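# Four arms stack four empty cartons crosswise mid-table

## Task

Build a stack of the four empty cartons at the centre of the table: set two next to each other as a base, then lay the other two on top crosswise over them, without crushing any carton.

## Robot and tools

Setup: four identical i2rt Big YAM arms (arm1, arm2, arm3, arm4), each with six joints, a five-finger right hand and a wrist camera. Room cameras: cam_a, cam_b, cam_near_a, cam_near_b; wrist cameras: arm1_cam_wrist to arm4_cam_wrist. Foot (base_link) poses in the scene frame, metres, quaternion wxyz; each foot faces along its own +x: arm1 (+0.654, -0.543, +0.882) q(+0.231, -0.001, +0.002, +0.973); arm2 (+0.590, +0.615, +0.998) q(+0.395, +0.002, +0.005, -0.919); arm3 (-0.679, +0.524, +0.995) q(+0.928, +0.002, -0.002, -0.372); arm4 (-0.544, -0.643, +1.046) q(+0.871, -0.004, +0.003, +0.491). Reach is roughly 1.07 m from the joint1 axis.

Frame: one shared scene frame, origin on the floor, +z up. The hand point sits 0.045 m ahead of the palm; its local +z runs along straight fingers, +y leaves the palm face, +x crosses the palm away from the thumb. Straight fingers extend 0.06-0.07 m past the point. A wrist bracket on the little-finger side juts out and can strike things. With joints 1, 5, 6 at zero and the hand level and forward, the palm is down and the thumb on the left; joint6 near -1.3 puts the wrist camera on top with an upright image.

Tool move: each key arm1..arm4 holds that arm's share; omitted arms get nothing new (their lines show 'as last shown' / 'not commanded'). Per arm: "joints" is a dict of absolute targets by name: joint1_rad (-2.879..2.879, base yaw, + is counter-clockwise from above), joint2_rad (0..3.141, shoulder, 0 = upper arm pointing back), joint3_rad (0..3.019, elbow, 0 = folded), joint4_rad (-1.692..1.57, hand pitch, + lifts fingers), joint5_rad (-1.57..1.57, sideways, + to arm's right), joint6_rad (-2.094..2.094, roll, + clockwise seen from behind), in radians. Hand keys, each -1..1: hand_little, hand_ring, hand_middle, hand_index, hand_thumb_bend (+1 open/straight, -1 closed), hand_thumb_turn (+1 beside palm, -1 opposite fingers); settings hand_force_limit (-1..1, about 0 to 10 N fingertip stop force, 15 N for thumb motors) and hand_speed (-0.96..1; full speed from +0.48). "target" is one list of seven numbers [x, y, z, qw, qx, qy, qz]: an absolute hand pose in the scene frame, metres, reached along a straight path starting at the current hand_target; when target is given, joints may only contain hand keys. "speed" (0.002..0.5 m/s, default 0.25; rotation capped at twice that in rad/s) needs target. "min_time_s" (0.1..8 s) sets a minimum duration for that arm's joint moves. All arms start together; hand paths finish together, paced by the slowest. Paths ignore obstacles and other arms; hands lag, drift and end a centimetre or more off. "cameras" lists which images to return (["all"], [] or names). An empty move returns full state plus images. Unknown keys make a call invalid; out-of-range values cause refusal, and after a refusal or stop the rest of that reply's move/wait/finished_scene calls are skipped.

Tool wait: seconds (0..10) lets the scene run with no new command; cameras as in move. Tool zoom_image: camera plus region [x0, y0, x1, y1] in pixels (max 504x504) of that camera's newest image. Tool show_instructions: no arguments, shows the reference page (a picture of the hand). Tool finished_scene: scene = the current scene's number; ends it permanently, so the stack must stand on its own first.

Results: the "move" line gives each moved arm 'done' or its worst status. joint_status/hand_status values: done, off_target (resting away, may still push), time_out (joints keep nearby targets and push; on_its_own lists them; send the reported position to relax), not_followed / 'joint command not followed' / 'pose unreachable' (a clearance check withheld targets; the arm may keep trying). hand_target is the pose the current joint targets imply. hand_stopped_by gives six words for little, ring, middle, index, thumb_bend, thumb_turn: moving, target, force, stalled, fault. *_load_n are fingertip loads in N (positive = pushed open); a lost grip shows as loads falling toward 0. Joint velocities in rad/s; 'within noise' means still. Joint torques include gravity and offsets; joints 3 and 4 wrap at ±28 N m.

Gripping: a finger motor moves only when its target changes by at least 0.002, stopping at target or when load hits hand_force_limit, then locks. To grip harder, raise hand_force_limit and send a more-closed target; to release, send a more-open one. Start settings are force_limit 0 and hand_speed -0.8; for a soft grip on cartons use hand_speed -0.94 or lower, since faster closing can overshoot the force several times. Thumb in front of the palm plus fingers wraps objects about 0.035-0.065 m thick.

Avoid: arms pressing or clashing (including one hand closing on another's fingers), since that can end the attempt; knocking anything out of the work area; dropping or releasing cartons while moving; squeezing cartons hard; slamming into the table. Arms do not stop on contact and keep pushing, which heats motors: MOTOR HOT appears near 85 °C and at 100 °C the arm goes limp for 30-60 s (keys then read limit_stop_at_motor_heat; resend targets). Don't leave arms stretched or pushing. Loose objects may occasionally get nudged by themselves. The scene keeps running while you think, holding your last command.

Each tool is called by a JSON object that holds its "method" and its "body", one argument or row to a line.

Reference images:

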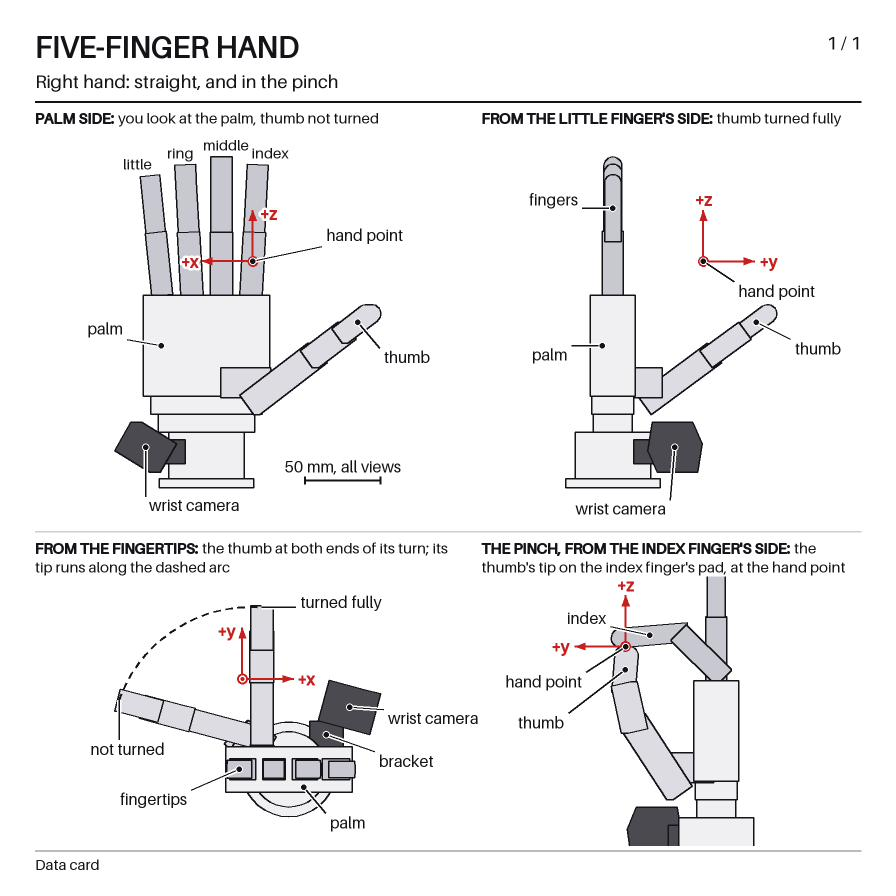

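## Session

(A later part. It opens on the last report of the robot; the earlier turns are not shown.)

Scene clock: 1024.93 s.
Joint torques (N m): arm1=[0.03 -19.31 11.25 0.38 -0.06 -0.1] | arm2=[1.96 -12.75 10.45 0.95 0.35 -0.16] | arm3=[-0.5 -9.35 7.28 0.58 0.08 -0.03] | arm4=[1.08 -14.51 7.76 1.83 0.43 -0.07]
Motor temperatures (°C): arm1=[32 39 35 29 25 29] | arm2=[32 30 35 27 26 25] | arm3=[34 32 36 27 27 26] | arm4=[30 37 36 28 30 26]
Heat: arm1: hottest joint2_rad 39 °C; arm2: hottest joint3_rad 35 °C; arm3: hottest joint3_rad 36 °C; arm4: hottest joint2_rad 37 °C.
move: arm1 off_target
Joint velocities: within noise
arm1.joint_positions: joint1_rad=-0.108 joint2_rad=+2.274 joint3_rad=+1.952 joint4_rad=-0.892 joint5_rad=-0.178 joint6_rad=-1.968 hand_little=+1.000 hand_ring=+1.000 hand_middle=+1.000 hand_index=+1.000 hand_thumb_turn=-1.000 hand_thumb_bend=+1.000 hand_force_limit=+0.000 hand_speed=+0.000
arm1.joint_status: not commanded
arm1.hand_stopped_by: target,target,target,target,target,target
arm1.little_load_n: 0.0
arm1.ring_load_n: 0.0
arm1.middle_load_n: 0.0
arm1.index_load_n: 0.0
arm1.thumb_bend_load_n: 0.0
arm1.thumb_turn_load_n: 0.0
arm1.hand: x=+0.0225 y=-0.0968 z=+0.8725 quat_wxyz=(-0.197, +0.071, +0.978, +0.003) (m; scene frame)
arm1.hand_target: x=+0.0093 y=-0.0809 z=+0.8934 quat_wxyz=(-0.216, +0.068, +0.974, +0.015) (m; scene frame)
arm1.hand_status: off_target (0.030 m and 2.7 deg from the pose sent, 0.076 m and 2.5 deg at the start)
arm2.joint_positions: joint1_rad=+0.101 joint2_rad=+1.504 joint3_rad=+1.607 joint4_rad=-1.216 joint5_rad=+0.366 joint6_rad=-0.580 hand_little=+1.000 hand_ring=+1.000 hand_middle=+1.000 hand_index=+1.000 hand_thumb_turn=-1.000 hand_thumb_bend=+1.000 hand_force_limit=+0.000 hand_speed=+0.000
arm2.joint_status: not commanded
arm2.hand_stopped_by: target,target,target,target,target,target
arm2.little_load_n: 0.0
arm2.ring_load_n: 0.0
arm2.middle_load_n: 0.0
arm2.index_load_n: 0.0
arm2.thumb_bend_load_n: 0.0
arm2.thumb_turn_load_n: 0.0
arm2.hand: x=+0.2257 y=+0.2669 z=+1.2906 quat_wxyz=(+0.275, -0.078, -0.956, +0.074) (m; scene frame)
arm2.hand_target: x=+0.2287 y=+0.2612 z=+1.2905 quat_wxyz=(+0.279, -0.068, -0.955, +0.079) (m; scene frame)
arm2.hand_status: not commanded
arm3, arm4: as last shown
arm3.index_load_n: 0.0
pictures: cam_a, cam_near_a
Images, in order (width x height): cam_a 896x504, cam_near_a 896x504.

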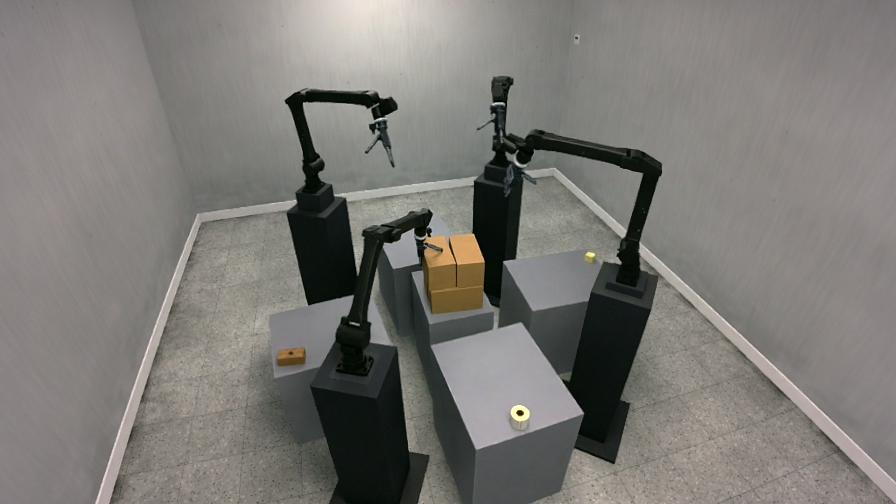

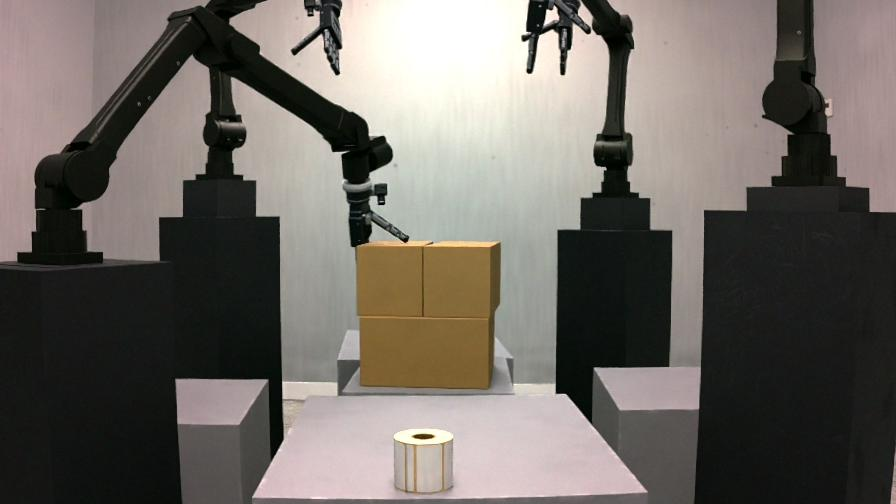

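{"method": "move", "body": {
  "arm1": {"target":[-0.0600,-0.1300,0.895,-0.2159,0.0681,0.9740,0.0151],"speed":0.08}
}}

{"method": "move", "body": {
  "arm1": {"target":[-0.0600,-0.0600,0.893,-0.2159,0.0681,0.9740,0.0151],"speed":0.04},
  "cameras": ["cam_near_a","cam_a"]
}}

{"method": "zoom_image", "body": {
  "camera": "cam_near_a",
  "region": [310, 200, 530, 400]
}}

{"method": "zoom_image", "body": {
  "camera": "cam_a",
  "region": [400, 210, 510, 320]
}}

Scene clock: 1033.73 s.
Joint torques (N m): arm1=[0.91 -20.19 11.47 0.23 0.07 0.08] | arm2=[2.08 -12.51 10.32 1.06 0.35 -0.14] | arm3=[-0.32 -9.23 7.28 0.54 0.08 -0.02] | arm4=[1.03 -14.74 7.76 1.85 0.4 -0.07]
Motor temperatures (°C): arm1=[32 39 36 29 25 29] | arm2=[32 30 35 27 26 25] | arm3=[34 32 36 27 27 26] | arm4=[30 36 36 28 30 26]
Heat: arm1: hottest joint2_rad 39 °C; arm2: hottest joint3_rad 35 °C; arm3: hottest joint3_rad 36 °C; arm4: hottest joint2_rad 36 °C.
move: arm1 off_target
Joint velocities: within noise
arm1.joint_positions: joint1_rad=-0.013 joint2_rad=+2.383 joint3_rad=+2.153 joint4_rad=-0.968 joint5_rad=-0.140 joint6_rad=-1.888 hand_little=+1.000 hand_ring=+1.000 hand_middle=+1.000 hand_index=+1.000 hand_thumb_turn=-1.000 hand_thumb_bend=+1.000 hand_force_limit=+0.000 hand_speed=+0.000
arm1.joint_status: not commanded
arm1.hand_stopped_by: target,target,target,target,target,target
arm1.little_load_n: 0.0
arm1.ring_load_n: 0.0
arm1.middle_load_n: 0.0
arm1.index_load_n: 0.0
arm1.thumb_bend_load_n: 0.0
arm1.thumb_turn_load_n: 0.0
arm1.hand: x=-0.0428 y=-0.1370 z=+0.8730 quat_wxyz=(-0.196, +0.067, +0.978, +0.006) (m; scene frame)
arm1.hand_target: x=-0.0587 y=-0.1306 z=+0.8953 quat_wxyz=(-0.217, +0.068, +0.974, +0.015) (m; scene frame)
arm1.hand_status: off_target (0.029 m and 2.6 deg from the pose sent, 0.092 m and 2.6 deg at the start)
arm2, arm3, arm4: as last shown
arm3.thumb_turn_load_n: 0.0
pictures: none

Scene clock: 1036.33 s.
Joint torques (N m): arm1=[-0.15 -21.25 11.75 0.2 -0.06 -0.12] | arm2=[2.02 -12.81 10.39 1.16 0.33 -0.17] | arm3=[-0.32 -9.41 7.31 0.55 0.08 -0.03] | arm4=[0.67 -14.62 7.71 1.83 0.4 -0.06]
Motor temperatures (°C): arm1=[32 39 36 29 25 29] | arm2=[32 30 35 27 26 25] | arm3=[34 32 36 27 27 26] | arm4=[30 36 36 28 30 26]
Heat: arm1: hottest joint2_rad 39 °C; arm2: hottest joint3_rad 35 °C; arm3: hottest joint3_rad 36 °C; arm4: hottest joint2_rad 36 °C.
move: arm1 off_target
Joint velocities: within noise
arm1.joint_positions: joint1_rad=-0.079 joint2_rad=+2.542 joint3_rad=+2.455 joint4_rad=-1.122 joint5_rad=-0.168 joint6_rad=-1.942 hand_little=+1.000 hand_ring=+1.000 hand_middle=+1.000 hand_index=+1.000 hand_thumb_turn=-1.000 hand_thumb_bend=+1.000 hand_force_limit=+0.000 hand_speed=+0.000
arm1.joint_status: not commanded
arm1.hand_stopped_by: target,target,target,target,target,target
arm1.little_load_n: 0.0
arm1.ring_load_n: 0.0
arm1.middle_load_n: 0.0
arm1.index_load_n: 0.0
arm1.thumb_bend_load_n: 0.0
arm1.thumb_turn_load_n: 0.0
arm1.hand: x=-0.0506 y=-0.0761 z=+0.8730 quat_wxyz=(-0.197, +0.070, +0.978, +0.004) (m; scene frame)
arm1.hand_target: x=-0.0586 y=-0.0608 z=+0.8933 quat_wxyz=(-0.216, +0.068, +0.974, +0.016) (m; scene frame)
arm1.hand_status: off_target (0.027 m and 2.6 deg from the pose sent, 0.081 m and 2.5 deg at the start)
arm2, arm4: as last shown
arm3.joint_positions: joint1_rad=+0.320 joint2_rad=+1.293 joint3_rad=+1.513 joint4_rad=-1.186 joint5_rad=-0.124 joint6_rad=-1.853 hand_little=+1.000 hand_ring=+1.000 hand_middle=+1.000 hand_index=+1.000 hand_thumb_turn=-1.000 hand_thumb_bend=+1.000 hand_force_limit=+0.000 hand_speed=+0.000
arm3.joint_status: not commanded
arm3.hand_stopped_by: target,target,target,target,target,target
arm3.little_load_n: 0.0
arm3.ring_load_n: 0.0
arm3.middle_load_n: 0.0
arm3.index_load_n: 0.0
arm3.thumb_bend_load_n: -0.5
arm3.thumb_turn_load_n: 0.0
arm3.hand: x=-0.2456 y=+0.2697 z=+1.3603 quat_wxyz=(+0.049, +0.950, -0.058, +0.302) (m; scene frame)
arm3.hand_target: x=-0.2487 y=+0.2729 z=+1.3484 quat_wxyz=(+0.043, +0.955, -0.062, +0.287) (m; scene frame)
arm3.hand_status: not commanded
pictures: cam_a, cam_near_a
Images, in order (width x height): cam_a 896x504, cam_near_a 896x504.

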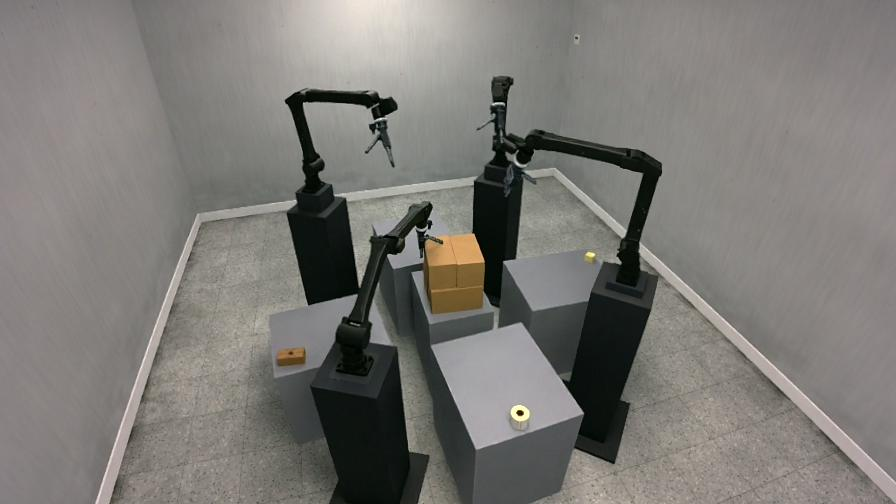

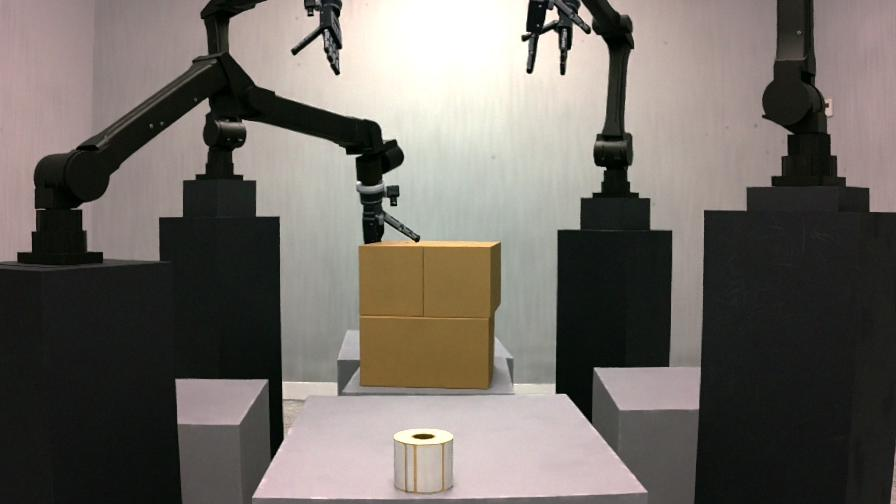

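Scaled by 2.291 from the camera's 896x504 image, which has a finer 1280x720 frame.

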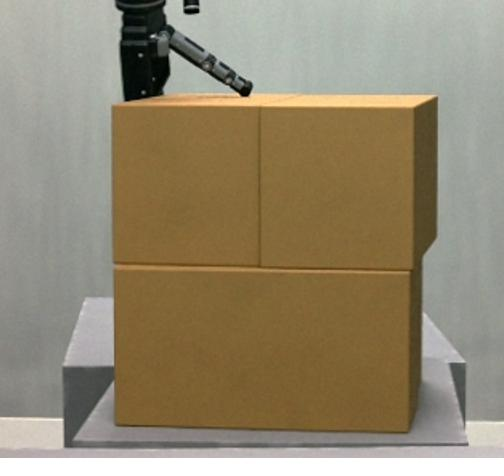

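Scaled by 4.582 from the camera's 896x504 image, which has a finer 1280x720 frame.

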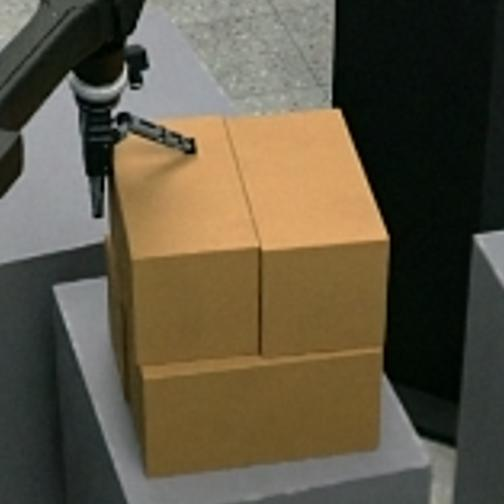

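{"method": "move", "body": {
  "arm1": {"target":[-0.0550,-0.1600,0.910,-0.2159,0.0681,0.9740,0.0151],"speed":0.08}
}}

{"method": "move", "body": {
  "arm1": {"target":[0.0300,-0.2100,1.060,-0.2159,0.0681,0.9740,0.0151],"speed":0.15}
}}

{"method": "move", "body": {
  "arm1": {"joints":{"joint2_rad":1.4,"joint3_rad":1.5,"joint4_rad":-1.1},"min_time_s":4},
  "cameras": ["cam_a","cam_b","cam_near_a","cam_near_b"]
}}

{"method": "zoom_image", "body": {
  "camera": "cam_near_a",
  "region": [310, 200, 530, 400]
}}

{"method": "zoom_image", "body": {
  "camera": "cam_near_b",
  "region": [330, 180, 510, 360]
}}

Scene clock: 1042.10 s.
Joint torques (N m): arm1=[0.56 -22.95 7.16 0.88 0.06 0.07] | arm2=[1.79 -12.4 10.3 1.29 0.32 -0.14] | arm3=[-0.32 -9.29 7.28 0.55 0.08 -0.02] | arm4=[1.26 -14.45 7.76 1.84 0.42 -0.09]
Motor temperatures (°C): arm1=[32 40 37 29 25 29] | arm2=[32 30 35 27 26 25] | arm3=[34 32 36 27 27 26] | arm4=[30 36 36 28 30 26]
Heat: arm1: hottest joint2_rad 40 °C; arm2: hottest joint3_rad 35 °C; arm3: hottest joint3_rad 36 °C; arm4: hottest joint2_rad 36 °C.
move: arm1 off_target
Joint velocities: within noise
arm1.joint_positions: joint1_rad=+0.020 joint2_rad=+2.350 joint3_rad=+2.128 joint4_rad=-0.968 joint5_rad=-0.127 joint6_rad=-1.857 hand_little=+1.000 hand_ring=+1.000 hand_middle=+1.000 hand_index=+1.000 hand_thumb_turn=-1.000 hand_thumb_bend=+1.000 hand_force_limit=+0.000 hand_speed=+0.000
arm1.joint_status: not commanded
arm1.hand_stopped_by: target,target,target,target,target,target
arm1.little_load_n: 0.0
arm1.ring_load_n: 0.0
arm1.middle_load_n: 0.0
arm1.index_load_n: 0.0
arm1.thumb_bend_load_n: 0.0
arm1.thumb_turn_load_n: 0.0
arm1.hand: x=-0.0491 y=-0.1605 z=+0.8879 quat_wxyz=(-0.198, +0.067, +0.978, +0.008) (m; scene frame)
arm1.hand_target: x=-0.0549 y=-0.1601 z=+0.9099 quat_wxyz=(-0.216, +0.068, +0.974, +0.015) (m; scene frame)
arm1.hand_status: off_target (0.023 m and 2.2 deg from the pose sent, 0.092 m and 2.6 deg at the start)
arm2, arm3, arm4: as last shown
arm3.thumb_bend_load_n: 0.0
arm4.middle_load_n: -0.5
pictures: none

Scene clock: 1044.17 s.
Joint torques (N m): arm1=[1.14 -17.61 7.38 0.35 0.09 0.07] | arm2=[2.9 -12.92 10.3 0.92 0.35 -0.15] | arm3=[-0.38 -9.41 7.27 0.58 0.09 -0.03] | arm4=[1.14 -14.39 7.66 1.81 0.44 -0.03]
Motor temperatures (°C): arm1=[32 40 37 29 25 29] | arm2=[32 30 35 27 26 25] | arm3=[34 32 36 27 27 26] | arm4=[30 36 36 28 30 26]
Heat: arm1: hottest joint2_rad 40 °C; arm2: hottest joint3_rad 35 °C; arm3: hottest joint3_rad 36 °C; arm4: hottest joint2_rad 36 °C.
move: arm1 done
Joint velocities: within noise
arm1.joint_positions: joint1_rad=+0.030 joint2_rad=+1.961 joint3_rad=+1.894 joint4_rad=-1.087 joint5_rad=-0.121 joint6_rad=-1.844 hand_little=+1.000 hand_ring=+1.000 hand_middle=+1.000 hand_index=+1.000 hand_thumb_turn=-1.000 hand_thumb_bend=+1.000 hand_force_limit=+0.000 hand_speed=+0.000
arm1.joint_status: not commanded
arm1.hand_stopped_by: target,target,target,target,target,target
arm1.little_load_n: 0.0
arm1.ring_load_n: 0.0
arm1.middle_load_n: 0.0
arm1.index_load_n: 0.0
arm1.thumb_bend_load_n: 0.0
arm1.thumb_turn_load_n: 0.0
arm1.hand: x=+0.0293 y=-0.2045 z=+1.0525 quat_wxyz=(-0.214, +0.067, +0.974, +0.015) (m; scene frame)
arm1.hand_target: x=+0.0301 y=-0.2099 z=+1.0597 quat_wxyz=(-0.216, +0.068, +0.974, +0.015) (m; scene frame)
arm1.hand_status: done (0.009 m and 0.3 deg from the pose sent, 0.196 m and 2.2 deg at the start)
arm2, arm3, arm4: as last shown
arm4.middle_load_n: 0.0
pictures: none

Scene clock: 1048.63 s.
Joint torques (N m): arm1=[1.26 -11.22 7.64 0.54 0.09 0.08] | arm2=[2.37 -11.87 10.36 0.98 0.34 -0.18] | arm3=[-0.44 -9.29 7.28 0.59 0.08 -0.02] | arm4=[1.03 -14.45 7.75 1.87 0.4 -0.04]
Motor temperatures (°C): arm1=[32 39 36 29 25 29] | arm2=[32 30 35 27 26 25] | arm3=[34 32 36 27 27 26] | arm4=[30 36 36 28 30 26]
Heat: arm1: hottest joint2_rad 39 °C; arm2: hottest joint3_rad 35 °C; arm3: hottest joint3_rad 36 °C; arm4: hottest joint2_rad 36 °C.
move: arm1 done
Joint velocities: within noise
arm1.joint_positions: joint1_rad=+0.030 joint2_rad=+1.414 joint3_rad=+1.503 joint4_rad=-1.094 joint5_rad=-0.120 joint6_rad=-1.844 hand_little=+1.000 hand_ring=+1.000 hand_middle=+1.000 hand_index=+1.000 hand_thumb_turn=-1.000 hand_thumb_bend=+1.000 hand_force_limit=+0.000 hand_speed=+0.000
arm1.joint_status: all done
arm1.hand_stopped_by: target,target,target,target,target,target
arm1.little_load_n: 0.0
arm1.ring_load_n: 0.0
arm1.middle_load_n: 0.0
arm1.index_load_n: 0.0
arm1.thumb_bend_load_n: 0.0
arm1.thumb_turn_load_n: 0.0
arm1.hand: x=+0.1767 y=-0.2727 z=+1.1899 quat_wxyz=(-0.280, +0.062, +0.957, +0.041) (m; scene frame)
arm1.hand_target: x=+0.1794 y=-0.2778 z=+1.1950 quat_wxyz=(-0.283, +0.062, +0.956, +0.041) (m; scene frame)
arm1.hand_status: not commanded
arm2, arm3: as last shown
arm4.joint_positions: joint1_rad=-0.101 joint2_rad=+1.408 joint3_rad=+1.496 joint4_rad=-1.113 joint5_rad=+0.372 joint6_rad=-0.557 hand_little=+1.000 hand_ring=+1.000 hand_middle=+1.000 hand_index=+1.000 hand_thumb_turn=-1.000 hand_thumb_bend=+1.000 hand_force_limit=+0.000 hand_speed=+0.000
arm4.joint_status: not commanded
arm4.hand_stopped_by: target,target,target,target,target,target
arm4.little_load_n: 0.0
arm4.ring_load_n: 0.0
arm4.middle_load_n: 0.0
arm4.index_load_n: 0.0
arm4.thumb_bend_load_n: 0.0
arm4.thumb_turn_load_n: 0.0
arm4.hand: x=-0.1932 y=-0.3012 z=+1.3397 quat_wxyz=(-0.113, +0.944, -0.090, +0.296) (m; scene frame)
arm4.hand_target: x=-0.1923 y=-0.2981 z=+1.3459 quat_wxyz=(-0.124, +0.940, -0.096, +0.303) (m; scene frame)
arm4.hand_status: not commanded
pictures: cam_a, cam_b, cam_near_a, cam_near_b
Images, in order (width x height): cam_a 896x504, cam_b 896x504, cam_near_a 896x504, cam_near_b 896x504.

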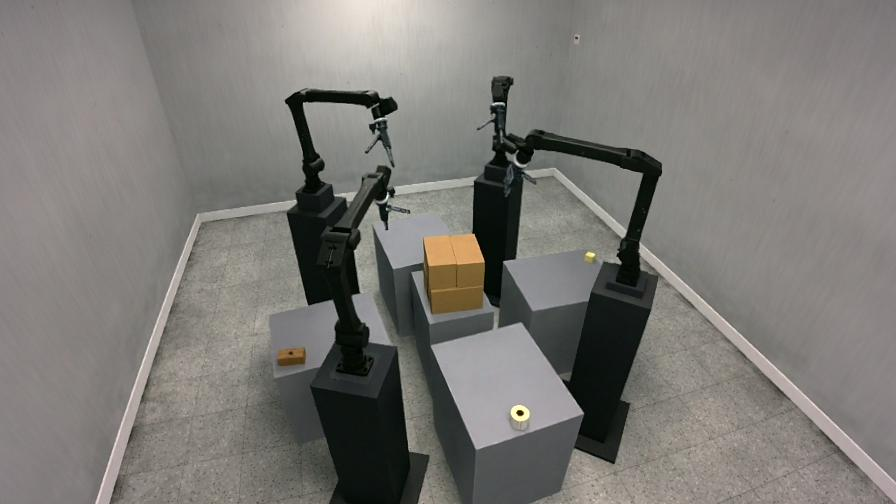

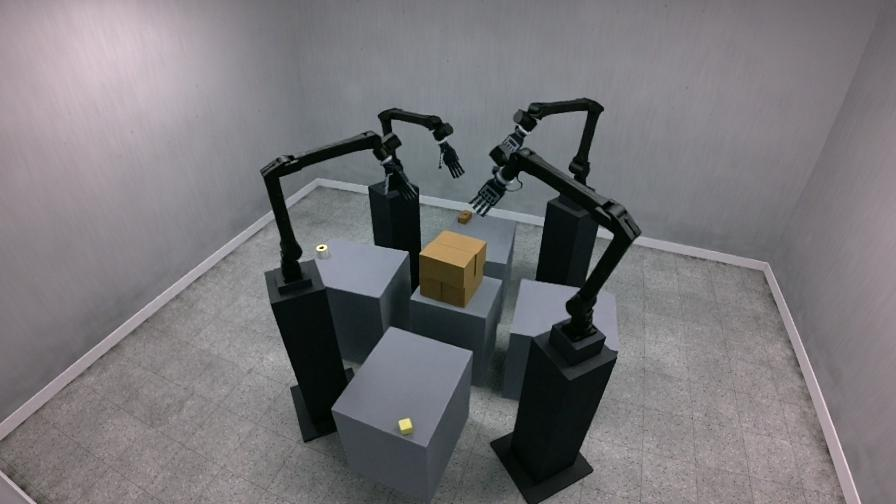

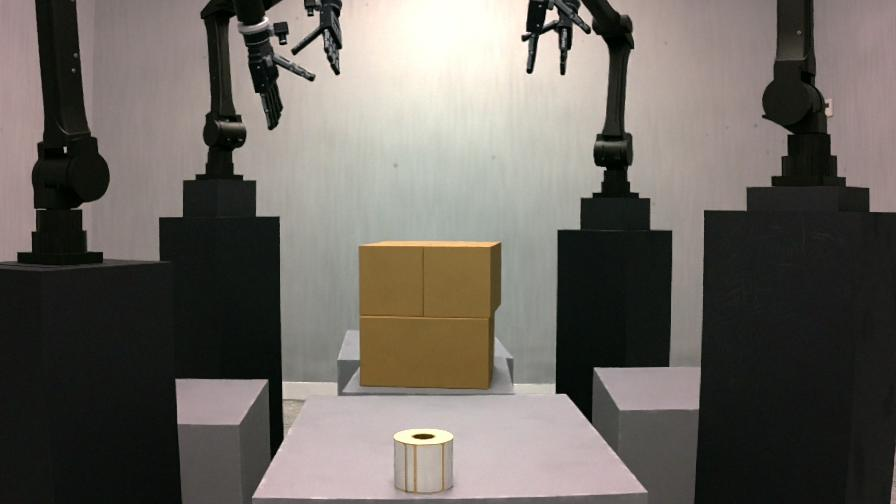

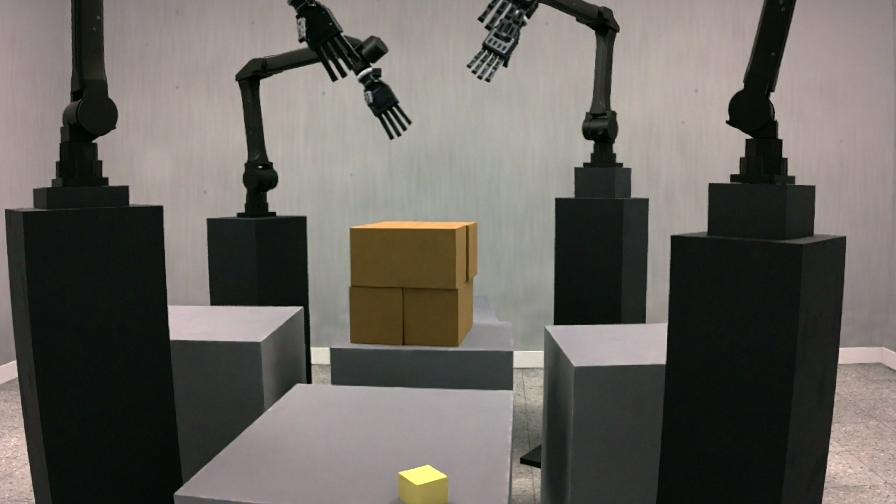

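Scaled by 2.291 from the camera's 896x504 image, which has a finer 1280x720 frame.

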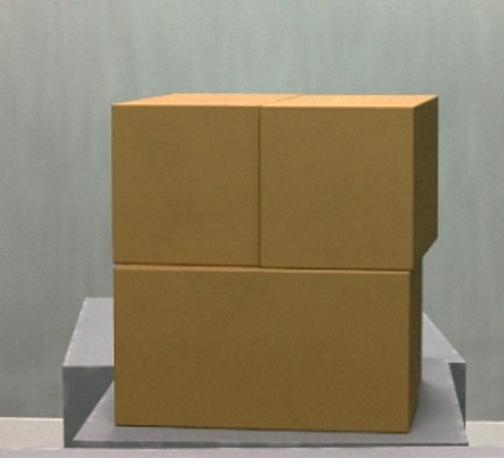

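Scaled by 2.800 from the camera's 896x504 image, which has a finer 1280x720 frame.

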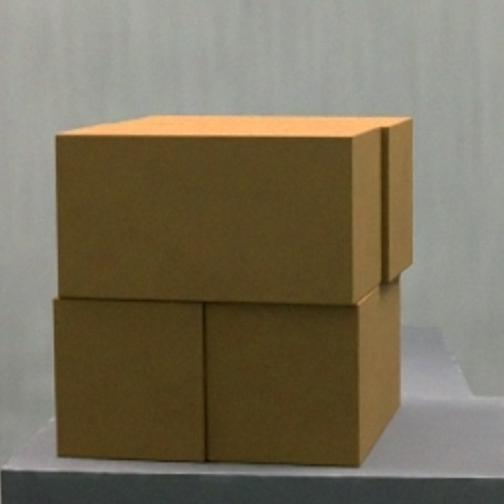

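{"method": "finished_scene", "body": {
  "scene": 2
}}

The scene is finished: the task was done.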